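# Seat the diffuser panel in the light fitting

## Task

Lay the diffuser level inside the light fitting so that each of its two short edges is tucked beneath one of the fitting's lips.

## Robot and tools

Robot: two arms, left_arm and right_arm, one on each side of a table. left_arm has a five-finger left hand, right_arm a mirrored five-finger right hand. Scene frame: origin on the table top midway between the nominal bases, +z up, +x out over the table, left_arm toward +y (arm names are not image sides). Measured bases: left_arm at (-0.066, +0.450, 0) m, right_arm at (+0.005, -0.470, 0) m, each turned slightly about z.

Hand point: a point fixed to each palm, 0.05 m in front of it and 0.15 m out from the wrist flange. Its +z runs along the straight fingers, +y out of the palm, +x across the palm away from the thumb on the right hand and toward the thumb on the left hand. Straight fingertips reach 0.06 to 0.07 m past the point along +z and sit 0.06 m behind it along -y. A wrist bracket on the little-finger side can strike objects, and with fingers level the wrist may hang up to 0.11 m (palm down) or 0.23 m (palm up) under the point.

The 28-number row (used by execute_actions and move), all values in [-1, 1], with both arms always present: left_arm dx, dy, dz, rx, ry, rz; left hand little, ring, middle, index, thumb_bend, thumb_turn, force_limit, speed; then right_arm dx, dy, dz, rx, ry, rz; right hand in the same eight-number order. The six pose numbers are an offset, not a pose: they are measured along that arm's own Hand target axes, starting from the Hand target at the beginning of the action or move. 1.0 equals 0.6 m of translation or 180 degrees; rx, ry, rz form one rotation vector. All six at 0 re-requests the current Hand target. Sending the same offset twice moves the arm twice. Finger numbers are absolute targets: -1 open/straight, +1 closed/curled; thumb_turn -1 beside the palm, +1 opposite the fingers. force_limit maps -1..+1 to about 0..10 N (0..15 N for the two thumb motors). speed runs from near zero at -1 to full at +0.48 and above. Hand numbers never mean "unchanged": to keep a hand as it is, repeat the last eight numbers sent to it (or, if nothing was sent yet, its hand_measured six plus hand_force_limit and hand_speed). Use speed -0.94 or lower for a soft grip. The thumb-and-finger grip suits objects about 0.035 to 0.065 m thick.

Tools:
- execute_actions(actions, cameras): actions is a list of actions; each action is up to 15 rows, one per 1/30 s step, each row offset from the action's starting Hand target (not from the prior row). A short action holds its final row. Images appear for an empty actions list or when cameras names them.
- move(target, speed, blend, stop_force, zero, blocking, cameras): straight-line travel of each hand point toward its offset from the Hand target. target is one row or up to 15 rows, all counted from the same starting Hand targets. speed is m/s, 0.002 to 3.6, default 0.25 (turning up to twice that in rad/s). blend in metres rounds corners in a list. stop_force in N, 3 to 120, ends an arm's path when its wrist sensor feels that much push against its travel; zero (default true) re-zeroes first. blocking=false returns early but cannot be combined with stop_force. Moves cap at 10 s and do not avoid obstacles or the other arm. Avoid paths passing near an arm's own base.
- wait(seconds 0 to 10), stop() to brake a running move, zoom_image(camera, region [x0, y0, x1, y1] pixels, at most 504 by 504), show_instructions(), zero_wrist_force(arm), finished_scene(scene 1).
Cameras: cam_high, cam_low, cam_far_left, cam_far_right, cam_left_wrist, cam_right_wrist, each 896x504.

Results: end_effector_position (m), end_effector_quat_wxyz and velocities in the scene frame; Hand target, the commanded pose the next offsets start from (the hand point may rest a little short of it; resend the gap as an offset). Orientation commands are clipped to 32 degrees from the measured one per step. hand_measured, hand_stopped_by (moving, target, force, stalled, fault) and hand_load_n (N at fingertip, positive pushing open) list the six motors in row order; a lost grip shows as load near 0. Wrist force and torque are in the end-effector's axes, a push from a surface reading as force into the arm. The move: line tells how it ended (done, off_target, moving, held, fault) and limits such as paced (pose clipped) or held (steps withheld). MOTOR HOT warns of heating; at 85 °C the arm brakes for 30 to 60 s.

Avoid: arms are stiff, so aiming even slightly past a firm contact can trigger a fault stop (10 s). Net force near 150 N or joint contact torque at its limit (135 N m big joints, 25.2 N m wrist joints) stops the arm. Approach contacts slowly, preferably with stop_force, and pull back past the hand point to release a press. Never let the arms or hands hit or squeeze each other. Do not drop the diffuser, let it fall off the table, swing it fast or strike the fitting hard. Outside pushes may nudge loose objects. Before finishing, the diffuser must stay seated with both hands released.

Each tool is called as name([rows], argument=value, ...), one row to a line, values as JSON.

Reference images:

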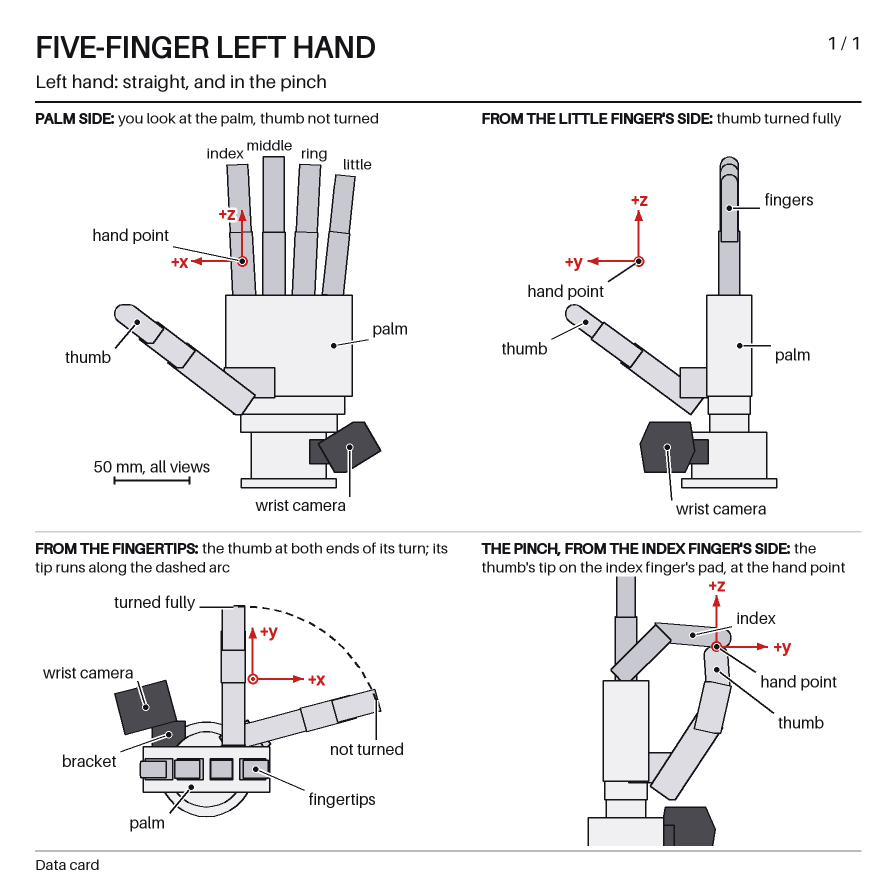

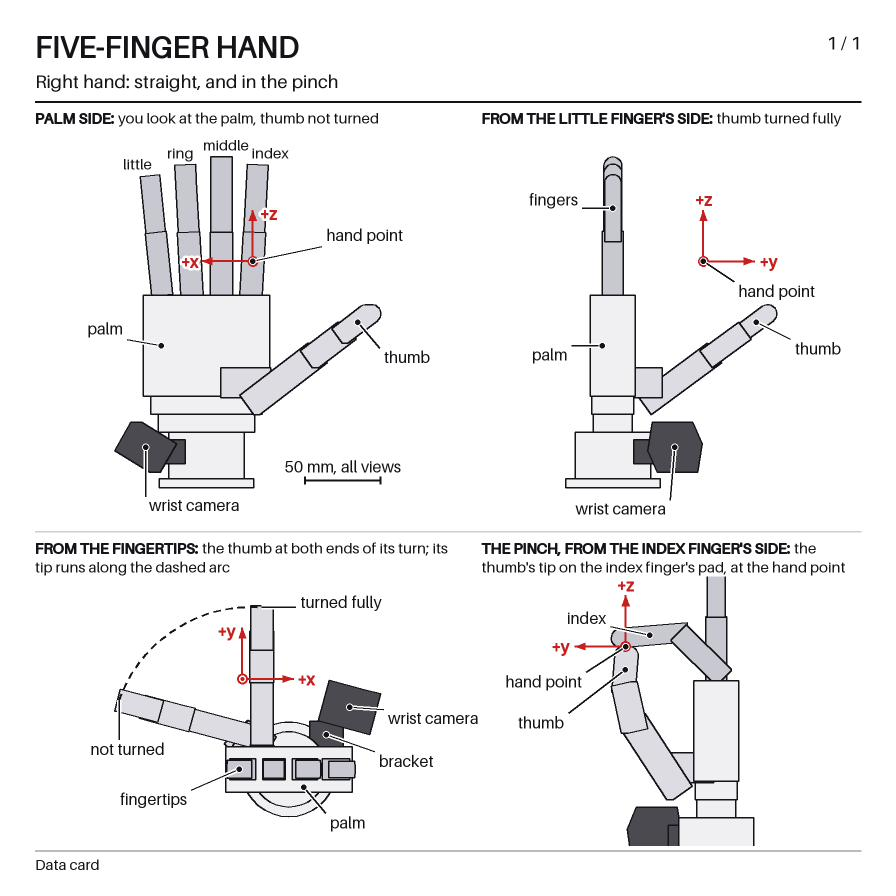

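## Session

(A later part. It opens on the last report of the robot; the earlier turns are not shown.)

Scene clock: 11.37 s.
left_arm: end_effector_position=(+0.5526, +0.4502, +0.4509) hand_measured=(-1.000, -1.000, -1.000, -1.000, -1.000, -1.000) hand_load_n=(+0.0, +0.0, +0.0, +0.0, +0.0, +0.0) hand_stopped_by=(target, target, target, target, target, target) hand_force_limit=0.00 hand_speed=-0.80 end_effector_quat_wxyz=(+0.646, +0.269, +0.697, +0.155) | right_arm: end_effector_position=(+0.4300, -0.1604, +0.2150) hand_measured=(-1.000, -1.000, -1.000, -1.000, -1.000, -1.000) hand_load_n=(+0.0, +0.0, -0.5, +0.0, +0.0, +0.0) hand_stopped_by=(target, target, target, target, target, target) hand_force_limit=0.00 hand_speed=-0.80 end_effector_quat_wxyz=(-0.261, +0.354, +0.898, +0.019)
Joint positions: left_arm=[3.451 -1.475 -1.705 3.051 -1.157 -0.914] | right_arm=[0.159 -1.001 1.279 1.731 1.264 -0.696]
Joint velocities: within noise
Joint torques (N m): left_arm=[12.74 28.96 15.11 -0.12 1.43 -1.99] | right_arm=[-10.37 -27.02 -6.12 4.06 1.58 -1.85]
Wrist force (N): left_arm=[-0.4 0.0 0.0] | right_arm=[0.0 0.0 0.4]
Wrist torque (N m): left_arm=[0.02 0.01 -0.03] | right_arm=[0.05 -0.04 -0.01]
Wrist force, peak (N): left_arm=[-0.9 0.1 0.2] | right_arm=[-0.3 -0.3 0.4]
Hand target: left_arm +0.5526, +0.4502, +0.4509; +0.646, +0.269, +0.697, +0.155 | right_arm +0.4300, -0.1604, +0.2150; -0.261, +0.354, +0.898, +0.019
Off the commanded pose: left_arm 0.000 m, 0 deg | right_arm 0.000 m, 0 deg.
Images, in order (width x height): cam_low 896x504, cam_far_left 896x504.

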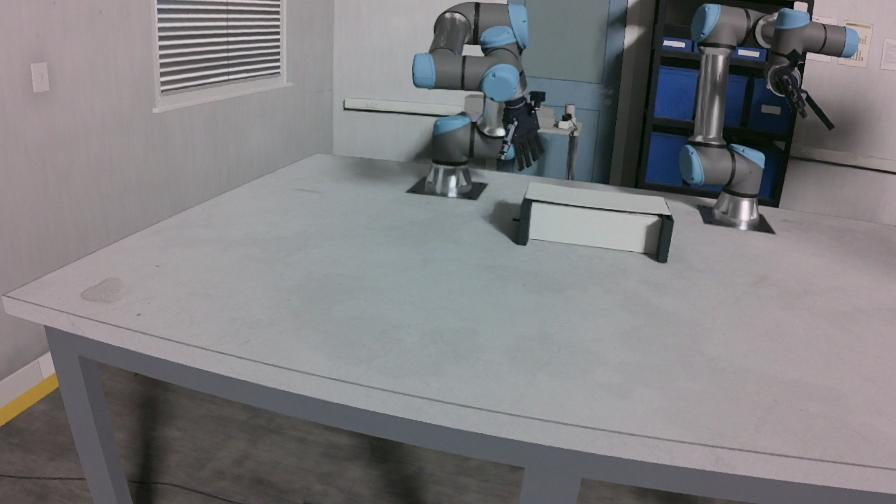

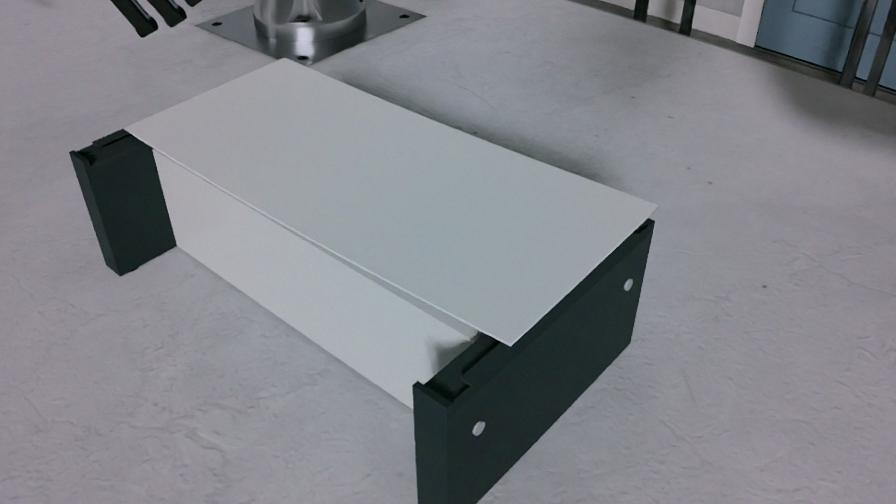

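move(target=[-0.0005,-0.3508,-0.2518,0.5529,-0.12,0.588,-1,-1,-1,-1,-1,-1,0,-0.8,0.3233,-0.0228,0.1365,-0.1096,-0.1336,0.2412,-1,-1,-1,-1,-1,-1,0,-0.8], speed=0.4, cameras=["all"])

Scene clock: 17.30 s.
left_arm: end_effector_position=(+0.3671, +0.3000, +0.3502) hand_measured=(-1.000, -1.000, -1.000, -1.000, -1.000, -1.000) hand_load_n=(+0.0, +0.0, +0.0, +0.0, +0.0, +0.0) hand_stopped_by=(target, target, target, target, target, target) hand_force_limit=0.00 hand_speed=-0.80 end_effector_quat_wxyz=(+0.000, +1.000, +0.023, -0.001) | right_arm: end_effector_position=(+0.2650, -0.0312, +0.2399) hand_measured=(-1.000, -1.000, -1.000, -1.000, -1.000, -1.000) hand_load_n=(+0.0, +0.0, +0.0, +0.0, +0.0, +0.0) hand_stopped_by=(target, target, target, target, target, target) hand_force_limit=0.00 hand_speed=-0.80 end_effector_quat_wxyz=(+0.000, +0.692, +0.722, -0.001)
Joint positions: left_arm=[3.275 -1.799 -1.282 1.509 -1.57 1.633] | right_arm=[0.871 -1.079 1.199 1.452 1.571 0.86]
Joint torques (N m): left_arm=[-3.78 39.39 9.94 -0.97 -1.2 -2.44] | right_arm=[-4.53 -54.23 -5.83 0.15 -1.32 1.42]
Wrist force (N): left_arm=[0.5 -0.2 -0.2] | right_arm=[-0.1 0.4 0.1]
Wrist torque (N m): left_arm=[0.03 -0.09 0.03] | right_arm=[0.08 -0.08 0.13]
Wrist force, peak (N): left_arm=[-0.9 0.2 0.4] | right_arm=[-0.8 0.0 0.2]
Hand target: left_arm +0.3670, +0.3000, +0.3502; +0.000, +1.000, +0.023, -0.001 | right_arm +0.2650, -0.0312, +0.2399; +0.000, +0.692, +0.722, -0.001
Off the commanded pose: left_arm 0.000 m, 0 deg | right_arm 0.000 m, 0 deg.
move: done
camera_calibration:
cam_left_wrist: T_world_to_cam=[[0.227232, 0.973005, 0.0403432, -0.394712], [0.809396, -0.211735, 0.547765, -0.426439], [0.54152, -0.0918162, -0.835659, 0.238325], [0, 0, 0, 1]] pos_world=[0.305791, 0.315647, 0.448671]
cam_right_wrist: T_world_to_cam=[[0.942004, 0.335601, 0.0010984, -0.24032], [0.288906, -0.812591, 0.506191, -0.222728], [0.17077, -0.476516, -0.862421, 0.261974], [0, 0, 0, 1]] pos_world=[0.245992, 0.0244992, 0.338938]

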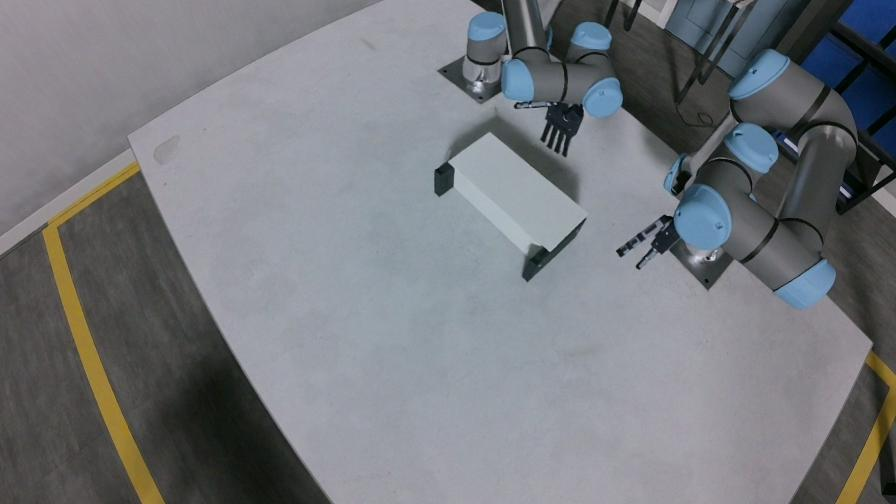

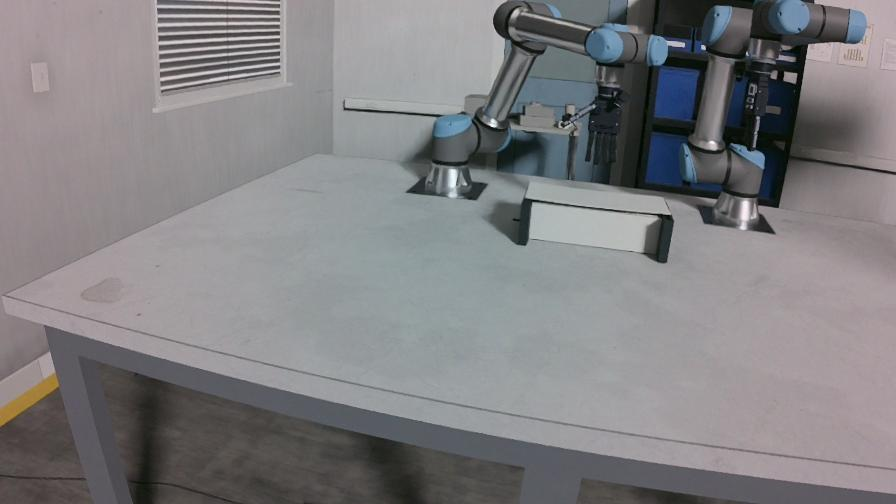

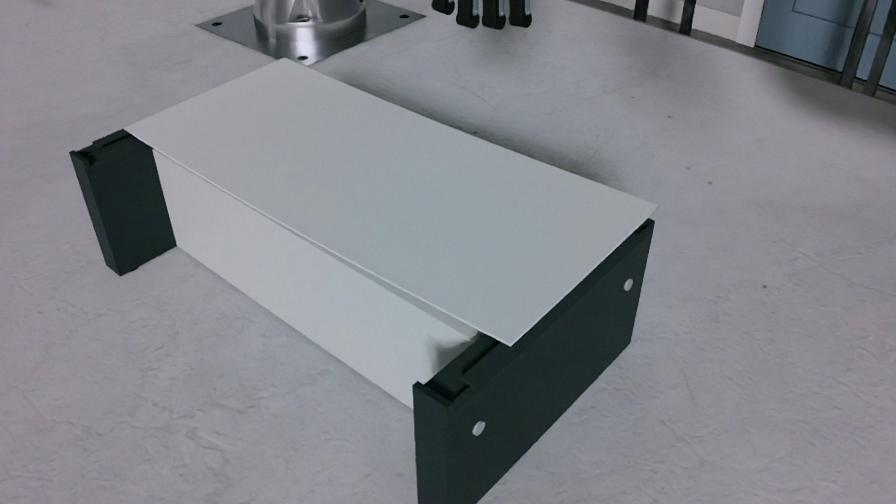

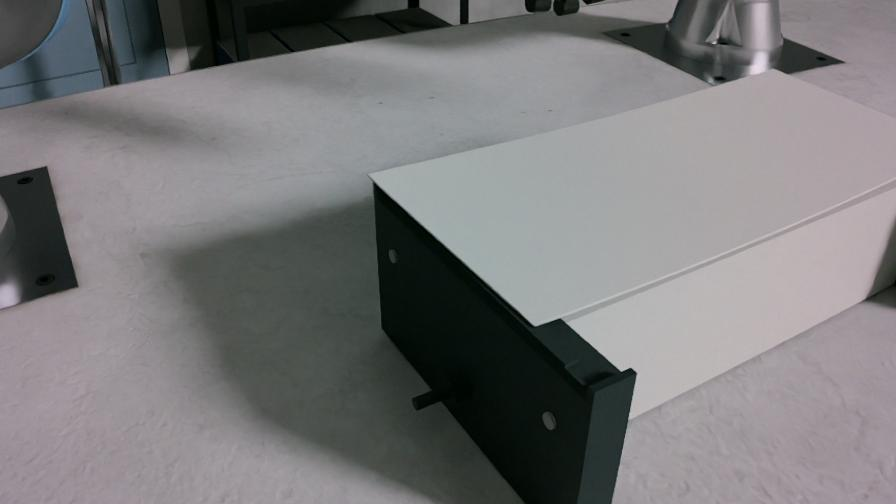

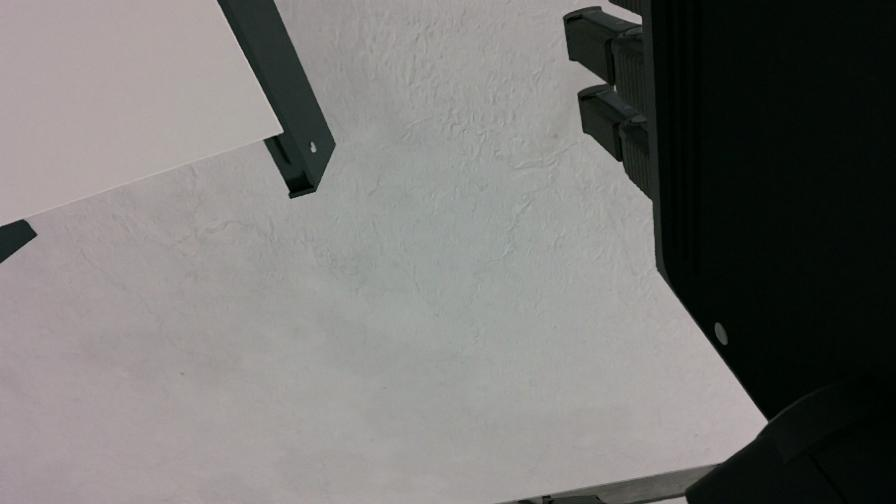

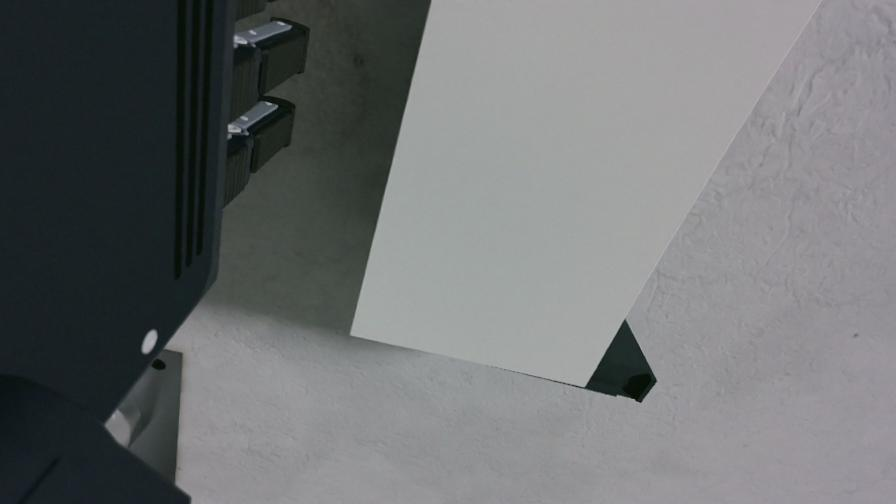

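move([
  [0,0,0,0,0,0,-1,-1,-1,-1,-1,-1,0,-0.8,0,0,0.1367,0,0,0,-1,-1,-1,-1,-1,-1,0,-0.8],
  [0,0,0,0,0,0,-1,-1,-1,-1,-1,-1,0,-0.8,0,0.0917,0.1367,0,0,0,-1,-1,-1,-1,-1,-1,0,-0.8],
], speed=[0.2,0.06], stop_force=12, cameras=["cam_far_left","cam_far_right","cam_right_wrist","cam_high"])

Scene clock: 19.97 s.
left_arm: end_effector_position=(+0.3670, +0.3000, +0.3502) hand_measured=(-1.000, -1.000, -1.000, -1.000, -1.000, -1.000) hand_load_n=(-0.5, +0.0, +0.0, +0.0, +0.0, +0.0) hand_stopped_by=(target, target, target, target, target, target) hand_force_limit=0.00 hand_speed=-0.80 end_effector_quat_wxyz=(+0.000, +1.000, +0.023, -0.001) | right_arm: end_effector_position=(+0.3200, -0.0290, +0.1579) hand_measured=(-1.000, -1.000, -1.000, -1.000, -1.000, -1.000) hand_load_n=(+0.0, +0.0, +0.0, +0.0, +0.0, +0.0) hand_stopped_by=(target, target, target, target, target, target) hand_force_limit=0.00 hand_speed=-0.80 end_effector_quat_wxyz=(+0.000, +0.692, +0.722, -0.001)
Joint positions: left_arm=[3.275 -1.799 -1.282 1.509 -1.57 1.633] | right_arm=[0.791 -0.973 1.246 1.299 1.571 0.78]
Joint torques (N m): left_arm=[-12.49 41.25 10.15 -0.77 -1.33 -1.25] | right_arm=[10.11 -55.68 -4.08 0.18 0.69 1.55]
Wrist force (N): left_arm=[0.4 0.2 -0.3] | right_arm=[0.3 0.2 0.3]
Wrist torque (N m): left_arm=[0.09 -0.09 0.01] | right_arm=[0.04 -0.14 0.08]
Wrist force, peak (N): left_arm=[0.7 0.4 -0.1] | right_arm=[0.0 0.3 -1.8]
Hand target: left_arm +0.3670, +0.3000, +0.3502; +0.000, +1.000, +0.023, -0.001 | right_arm +0.3200, -0.0290, +0.1579; +0.000, +0.692, +0.722, -0.001
Off the commanded pose: left_arm 0.000 m, 0 deg | right_arm 0.000 m, 0 deg.
move: done
camera_calibration:
cam_right_wrist: T_world_to_cam=[[0.942111, 0.335299, 0.00117877, -0.292763], [0.288612, -0.812711, 0.506166, -0.195115], [0.170675, -0.476525, -0.862435, 0.183008], [0, 0, 0, 1]] pos_world=[0.300892, 0.0267993, 0.256938]
Images, in order (width x height): cam_high 896x504, cam_far_left 896x504, cam_far_right 896x504, cam_right_wrist 896x504.

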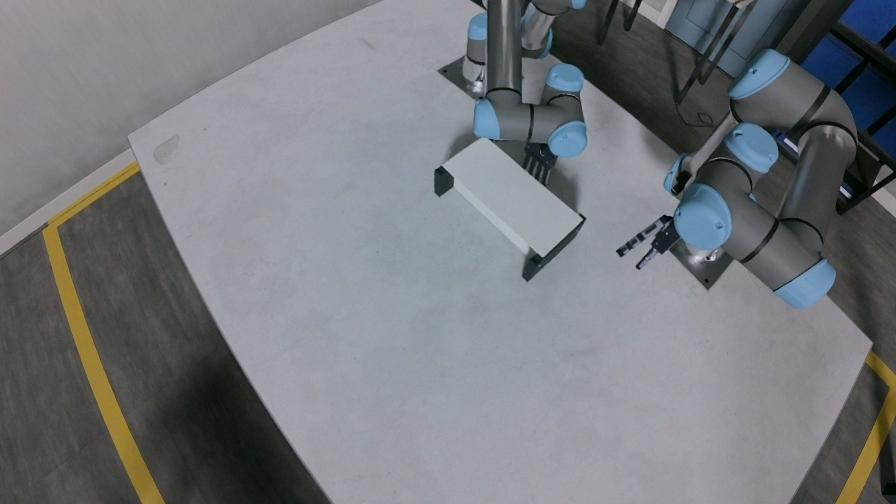

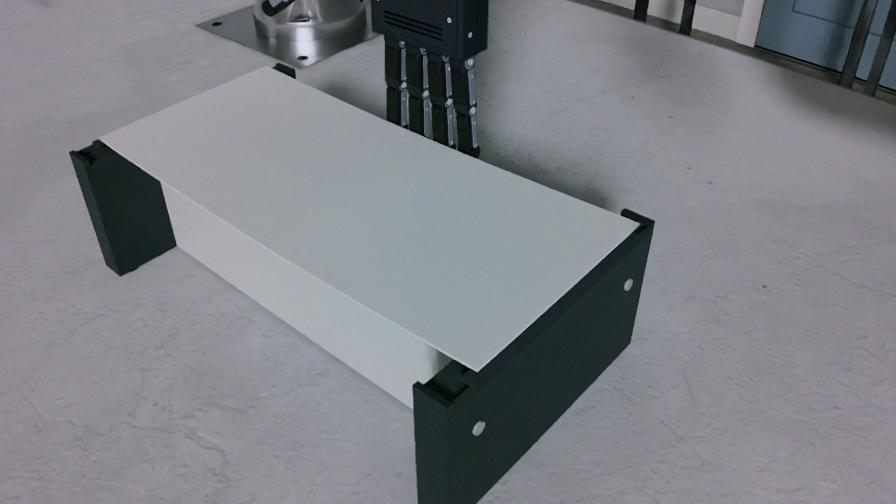

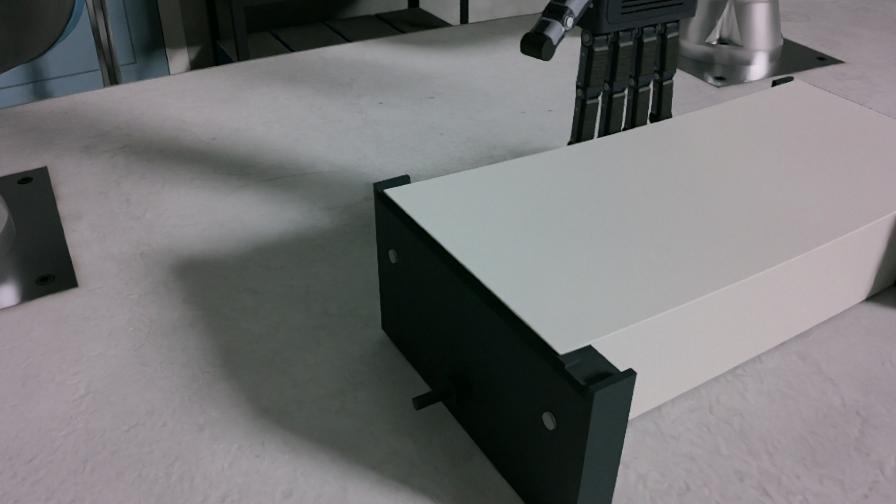

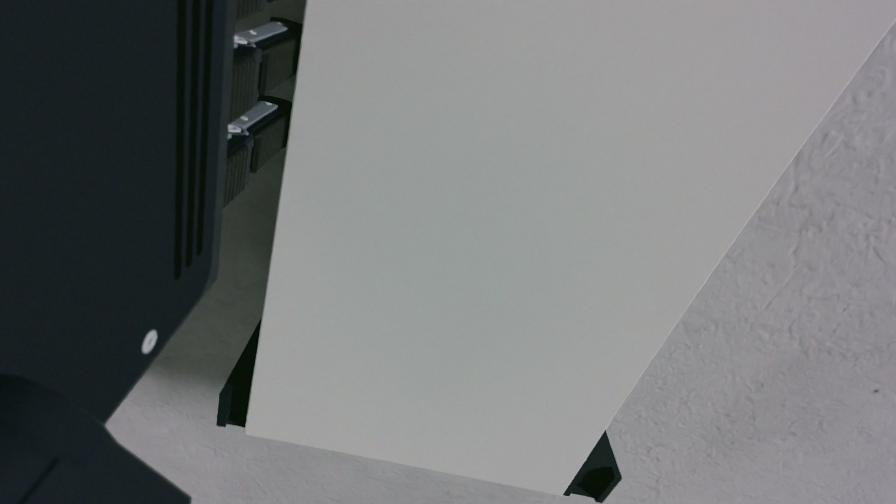

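move([
  [0,0,0,0,0,0,-1,-1,-1,-1,-1,-1,0,-0.8,0,0.0075,0,0,0,0,-1,-1,-1,-1,-1,-1,0,-0.8],
  [0,0,0,0,0,0,-1,-1,-1,-1,-1,-1,0,-0.8,0,-0.0417,0,0,0,0,-1,-1,-1,-1,-1,-1,0,-0.8],
  [0,0,0,0,0,0,-1,-1,-1,-1,-1,-1,0,-0.8,0,-0.0417,-0.0833,0,0,0,-1,-1,-1,-1,-1,-1,0,-0.8],
  [0,0,0,0,0,0,-1,-1,-1,-1,-1,-1,0,-0.8,-0.1892,0.0919,-0.0833,0,0,-0.5,-1,-1,-1,-1,-1,-1,0,-0.8],
], speed=[0.06,0.2,0.25,0.5], blend=[0,0.01,0.01,0], cameras=["cam_far_left","cam_far_right","cam_right_wrist","cam_left_wrist"])

zoom_image(camera="cam_far_left", region=[400, 180, 680, 440])

zoom_image(camera="cam_far_left", region=[60, 40, 320, 280])

zoom_image(camera="cam_right_wrist", region=[200, 0, 600, 300])

Scene clock: 24.67 s.
left_arm: end_effector_position=(+0.3670, +0.3000, +0.3502) hand_measured=(-1.000, -1.000, -1.000, -1.000, -1.000, -1.000) hand_load_n=(+0.0, +0.0, +0.0, +0.0, +0.0, +0.0) hand_stopped_by=(target, target, target, target, target, target) hand_force_limit=0.00 hand_speed=-0.80 end_effector_quat_wxyz=(+0.000, +1.000, +0.023, -0.001) | right_arm: end_effector_position=(+0.3800, -0.1399, +0.2080) hand_measured=(-1.000, -1.000, -1.000, -1.000, -1.000, -1.000) hand_load_n=(+0.0, +0.0, +0.0, +0.0, +0.0, +0.0) hand_stopped_by=(target, target, target, target, target, target) hand_force_limit=0.00 hand_speed=-0.80 end_effector_quat_wxyz=(+0.000, -0.022, +1.000, -0.001) end_effector_velocity=(+0.000, +0.000, -0.001) end_effector_angular_velocity=(-0.001, +0.001, +0.006)
Joint positions: left_arm=[3.275 -1.799 -1.282 1.509 -1.57 1.633] | right_arm=[0.319 -1.233 1.505 1.3 1.572 -1.262]
Joint velocities: left_arm=[within noise] | right_arm=[0 0 0.001 0 0.001 -0.007]
Joint torques (N m): left_arm=[-10.77 39.96 10.83 -0.95 -1.3 1.11] | right_arm=[2.75 -46.7 -5.5 1.07 1.8 -2.16]
Wrist force (N): left_arm=[0.3 0.2 0.1] | right_arm=[-0.2 0.3 0.4]
Wrist torque (N m): left_arm=[0.07 -0.05 0.01] | right_arm=[0.07 -0.06 0.05]
Wrist force, peak (N): left_arm=[0.8 0.3 -0.3] | right_arm=[-0.2 -1.9 1.7]
Hand target: left_arm +0.3670, +0.3000, +0.3502; +0.000, +1.000, +0.023, -0.001 | right_arm +0.3800, -0.1399, +0.2080; +0.000, -0.022, +1.000, -0.001
Off the commanded pose: left_arm 0.000 m, 0 deg | right_arm 0.000 m, 0 deg.
move: done
camera_calibration:
cam_left_wrist: T_world_to_cam=[[0.227336, 0.972972, 0.0405305, -0.394796], [0.809363, -0.211926, 0.547739, -0.426276], [0.541525, -0.0917172, -0.835667, 0.23835], [0, 0, 0, 1]] pos_world=[0.305691, 0.315647, 0.448671]
cam_right_wrist: T_world_to_cam=[[-0.335073, 0.942192, 0.000879723, 0.258056], [0.813635, 0.288883, 0.504524, -0.373022], [0.475104, 0.169768, -0.863397, 0.138022], [0, 0, 0, 1]] pos_world=[0.324397, -0.15881, 0.307139]
Images, in order (width x height): cam_far_left 896x504, cam_far_right 896x504, cam_left_wrist 896x504, cam_right_wrist 896x504.

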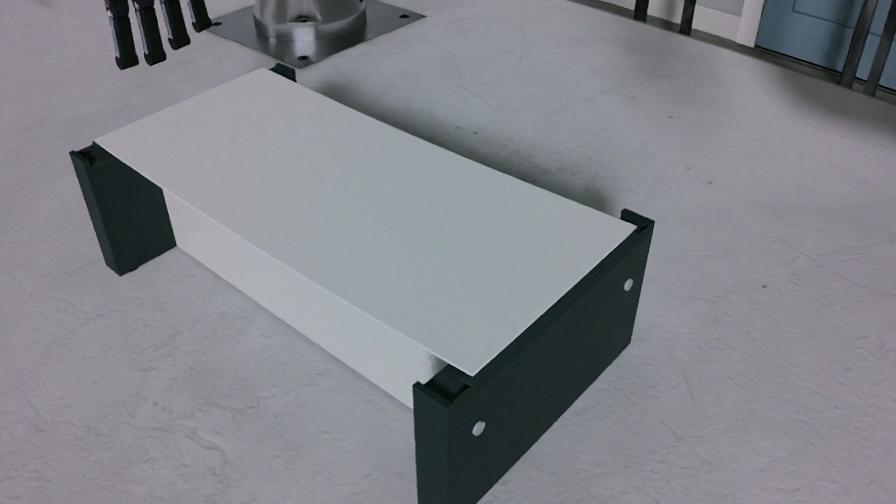

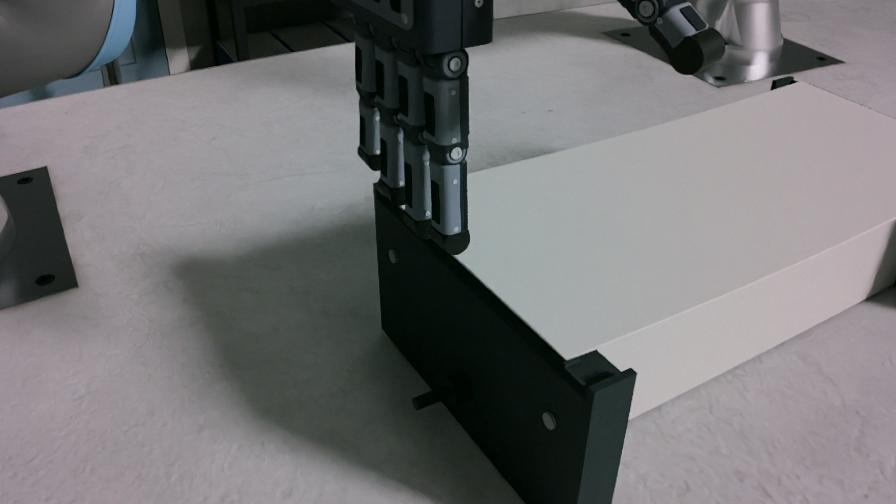

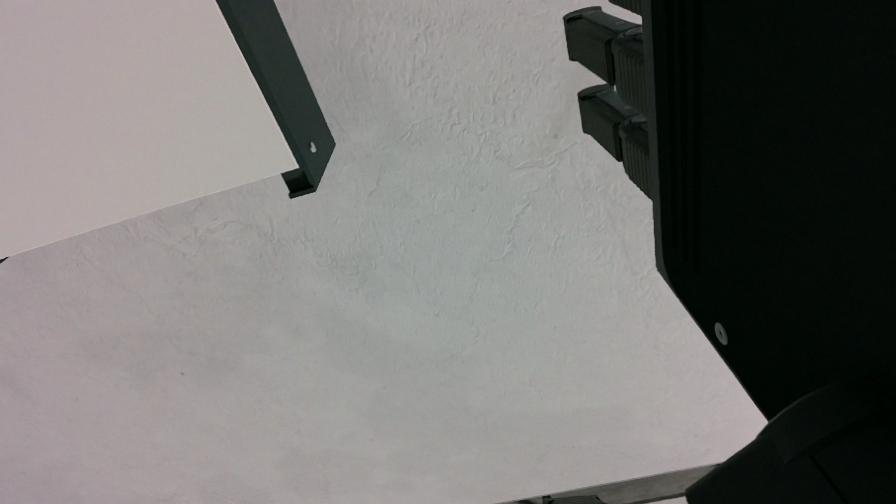

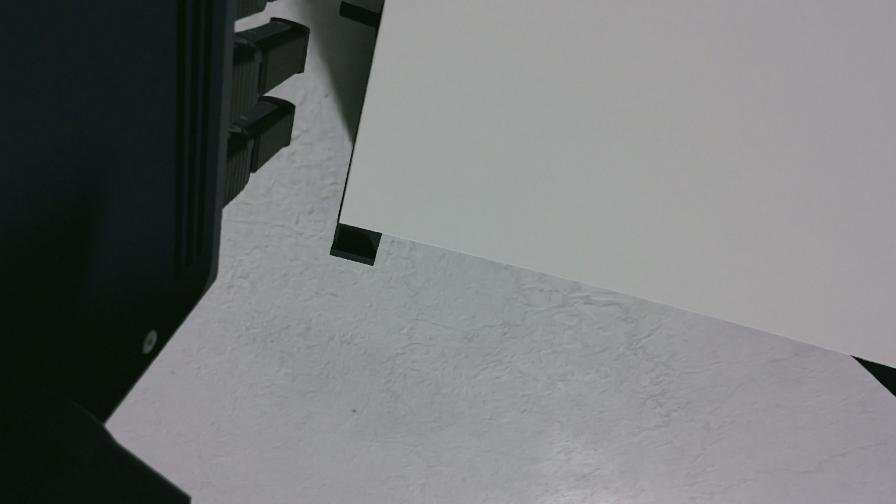

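Scaled by 1.800 from the camera's 896x504 image, which has a finer 1280x720 frame.

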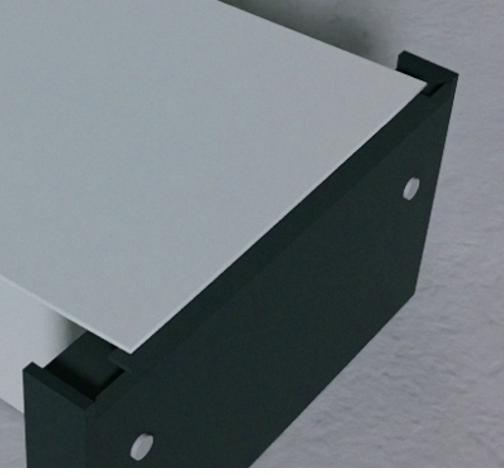

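Scaled by 1.938 from the camera's 896x504 image, which has a finer 1280x720 frame.

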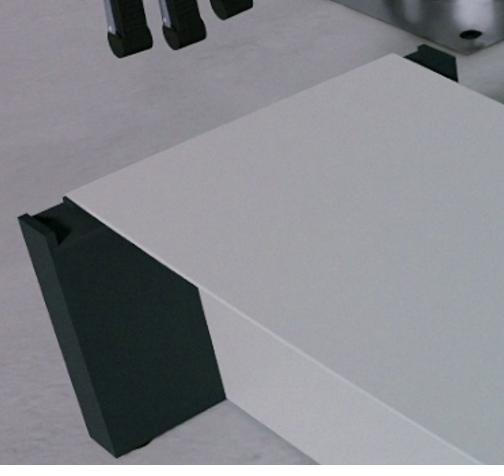

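Scaled by 1.260 from the camera's 896x504 image, which has a finer 1280x720 frame.

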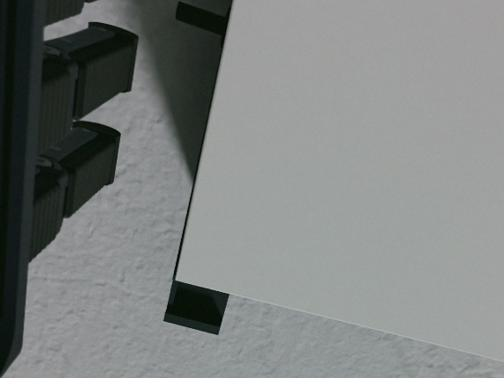

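zoom_image(camera="cam_far_right", region=[520, 310, 660, 450])

zoom_image(camera="cam_far_right", region=[350, 150, 490, 290])

zoom_image(camera="cam_left_wrist", region=[200, 60, 360, 220])

zoom_image(camera="cam_right_wrist", region=[300, 190, 420, 290])

Scaled by 3.600 from the camera's 896x504 image, which has a finer 1280x720 frame.

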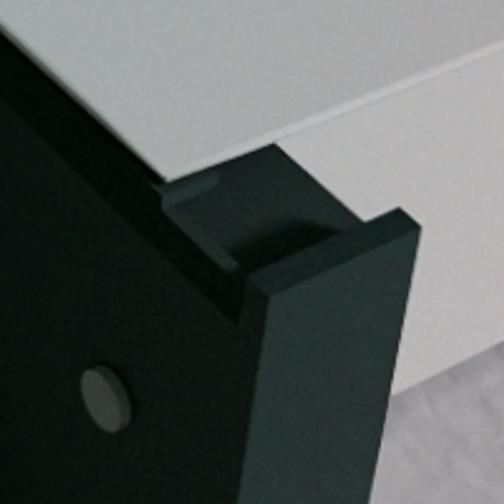

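Scaled by 3.600 from the camera's 896x504 image, which has a finer 1280x720 frame.

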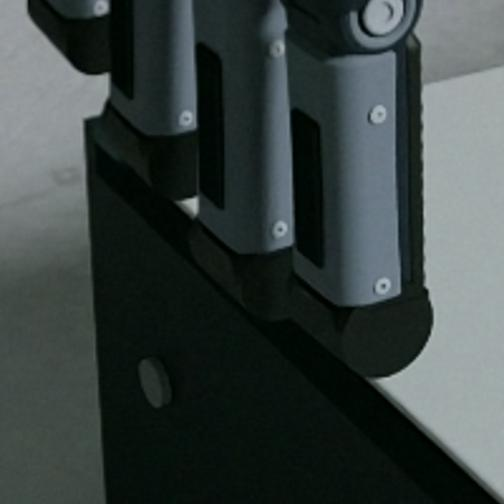

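Scaled by 3.150 from the camera's 896x504 image, which has a finer 1280x720 frame.

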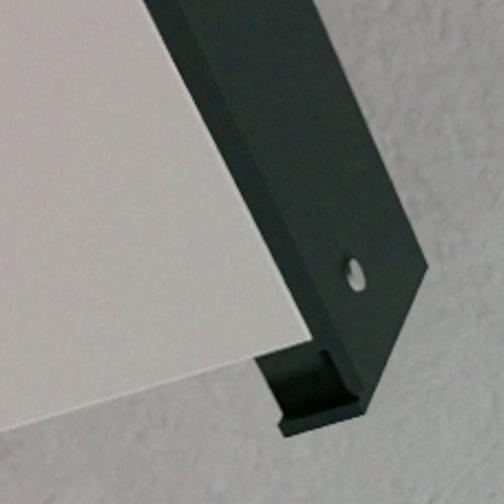

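Scaled by 4.200 from the camera's 896x504 image, which has a finer 1280x720 frame.

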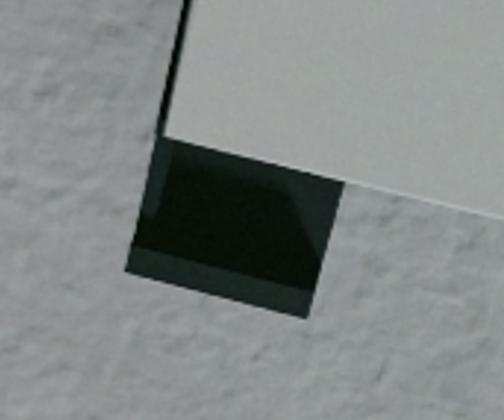

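move([
  [0,0,0,0,0,0,-1,-1,-1,-1,-1,-1,0,-0.8,0,0.055,0.03,0,0,0,-1,-1,-1,-1,-1,-1,0,-0.8],
  [0,0,0,0,0,0,-1,-1,-1,-1,-1,-1,0,-0.8,0,0.055,0.075,0,0,0,-1,-1,-1,-1,-1,-1,0,-0.8],
], speed=[0.15,0.015], stop_force=3, cameras=["cam_far_left","cam_far_right"])

zoom_image(camera="cam_far_right", region=[340, 130, 540, 330])

Scene clock: 27.67 s.
left_arm: end_effector_position=(+0.3670, +0.3000, +0.3502) hand_measured=(-1.000, -1.000, -1.000, -1.000, -1.000, -1.000) hand_load_n=(+0.0, +0.0, +0.0, +0.0, +0.0, +0.0) hand_stopped_by=(target, target, target, target, target, target) hand_force_limit=0.00 hand_speed=-0.80 end_effector_quat_wxyz=(+0.000, +1.000, +0.023, -0.001) | right_arm: end_effector_position=(+0.3786, -0.1070, +0.1805) hand_measured=(-1.000, -1.000, -1.000, -1.000, -1.000, -1.000) hand_load_n=(+0.0, +0.0, +0.0, +0.0, +0.0, +0.0) hand_stopped_by=(target, target, target, target, target, target) hand_force_limit=0.00 hand_speed=-0.80 end_effector_quat_wxyz=(+0.000, -0.022, +1.000, -0.001)
Joint positions: left_arm=[3.275 -1.799 -1.282 1.509 -1.57 1.633] | right_arm=[0.392 -1.168 1.486 1.253 1.572 -1.19]
Joint torques (N m): left_arm=[-10.45 39.41 10.94 -0.87 -1.31 2.16] | right_arm=[0.78 -47.57 -29.79 2.85 0.95 1.48]
Wrist force (N): left_arm=[0.3 0.3 -0.3] | right_arm=[-0.4 0.1 -2.5]
Wrist torque (N m): left_arm=[0.11 -0.06 0.00] | right_arm=[0.20 -0.03 0.10]
Wrist force, peak (N): left_arm=[0.4 0.7 -0.2] | right_arm=[-0.6 0.3 -10.9]
Hand target: left_arm +0.3670, +0.3000, +0.3502; +0.000, +1.000, +0.023, -0.001 | right_arm +0.3786, -0.1070, +0.1805; +0.000, -0.022, +1.000, -0.001 (not the last commanded pose)
Off the commanded pose: left_arm 0.000 m, 0 deg | right_arm 0.018 m, 0 deg.
move: contact (right_arm); path passed 1 of 2 targets
Images, in order (width x height): cam_far_left 896x504, cam_far_right 896x504.

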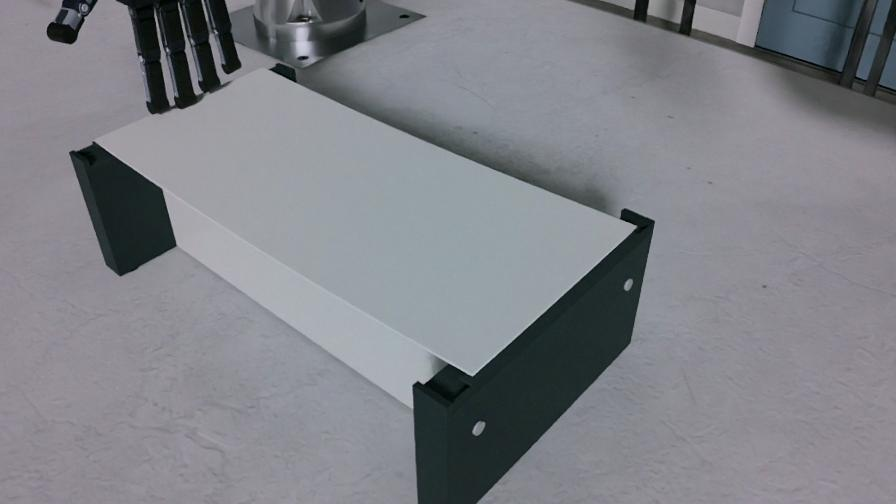

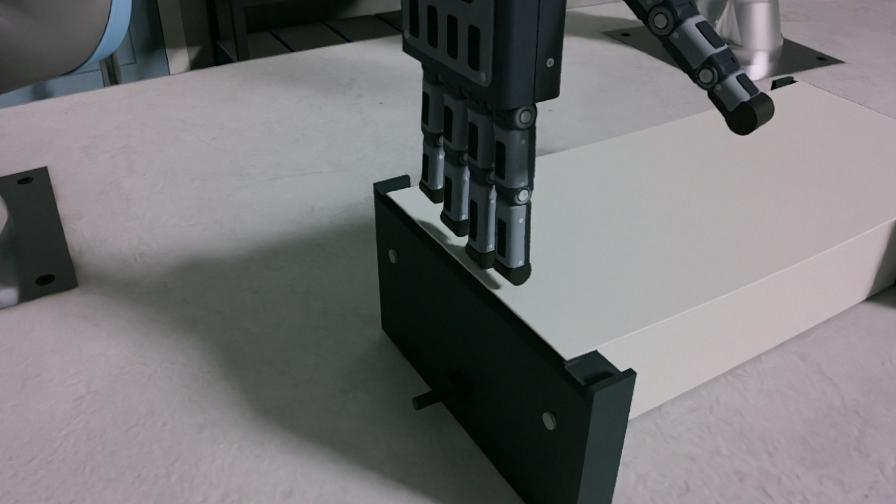

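Scaled by 2.520 from the camera's 896x504 image, which has a finer 1280x720 frame.

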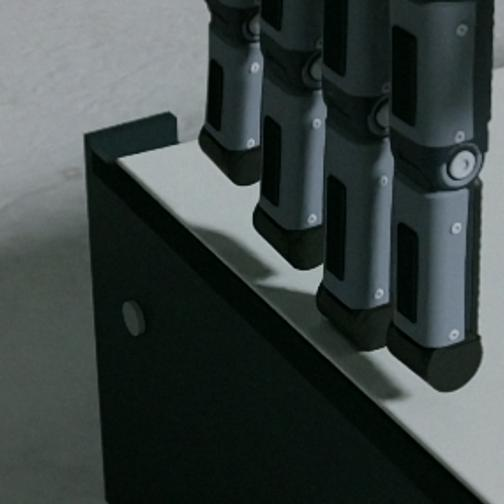

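move([
  [0,0,0,0,0,0,-1,-1,-1,-1,-1,-1,0,-0.8,0,0,-0.02,0,0,0,-1,-1,-1,-1,-1,-1,0,-0.8],
  [0,0,0,0,0,0,-1,-1,-1,-1,-1,-1,0,-0.8,0,-0.0417,-0.02,0,0,0,-1,-1,-1,-1,-1,-1,0,-0.8],
  [0,0,0,0,0,0,-1,-1,-1,-1,-1,-1,0,-0.8,0,-0.0417,0.0025,0,0,0,-1,-1,-1,-1,-1,-1,0,-0.8],
], speed=0.1, blend=[0.004,0.004,0], cameras=["cam_far_right"])

zoom_image(camera="cam_far_right", region=[360, 150, 500, 290])

Scene clock: 32.53 s.
left_arm: end_effector_position=(+0.3670, +0.3000, +0.3502) hand_measured=(-1.000, -1.000, -1.000, -1.000, -1.000, -1.000) hand_load_n=(+0.0, +0.0, +0.0, +0.0, -0.5, +0.0) hand_stopped_by=(target, target, target, target, target, target) hand_force_limit=0.00 hand_speed=-0.80 end_effector_quat_wxyz=(+0.000, +1.000, +0.023, -0.001) | right_arm: end_effector_position=(+0.3796, -0.1320, +0.1789) hand_measured=(-1.000, -1.000, -1.000, -1.000, -1.000, -1.000) hand_load_n=(+0.0, +0.0, +0.0, +0.5, +0.0, +0.0) hand_stopped_by=(target, target, target, target, target, target) hand_force_limit=0.00 hand_speed=-0.80 end_effector_quat_wxyz=(+0.000, -0.022, +1.000, -0.001)
Joint positions: left_arm=[3.275 -1.799 -1.282 1.509 -1.57 1.633] | right_arm=[0.337 -1.202 1.539 1.235 1.572 -1.244]
Joint torques (N m): left_arm=[-10.14 41.19 11.24 -0.86 -1.4 2] | right_arm=[3.49 -47.43 -27.5 1.63 -1.9 -1.1]
Wrist force (N): left_arm=[0.4 0.3 0.0] | right_arm=[-0.2 0.3 0.2]
Wrist torque (N m): left_arm=[0.10 -0.07 0.01] | right_arm=[0.08 -0.06 0.04]
Wrist force, peak (N): left_arm=[0.7 0.2 -0.2] | right_arm=[-0.4 0.4 -2.6]
Hand target: left_arm +0.3670, +0.3000, +0.3502; +0.000, +1.000, +0.023, -0.001 | right_arm +0.3797, -0.1320, +0.1790; +0.000, -0.022, +1.000, -0.001
Off the commanded pose: left_arm 0.000 m, 0 deg | right_arm 0.000 m, 0 deg.
move: done
Images, in order (width x height): cam_far_right 896x504.

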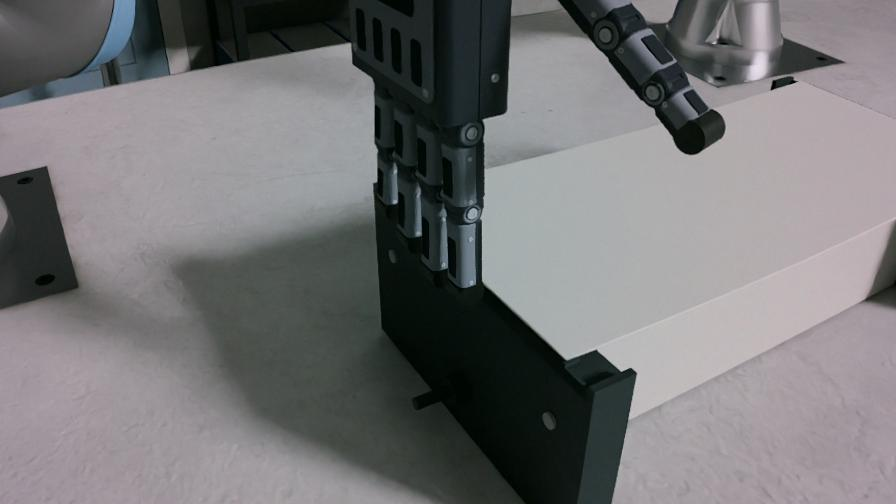

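Scaled by 3.600 from the camera's 896x504 image, which has a finer 1280x720 frame.

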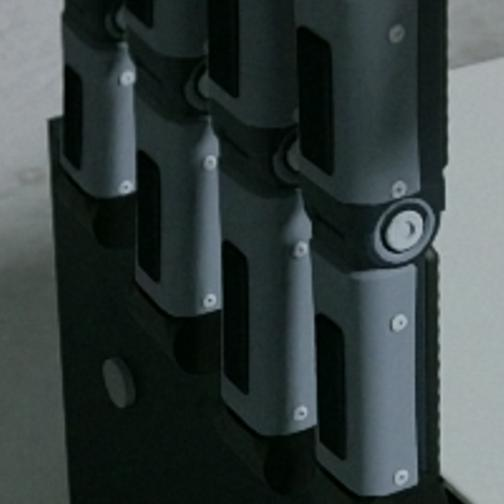

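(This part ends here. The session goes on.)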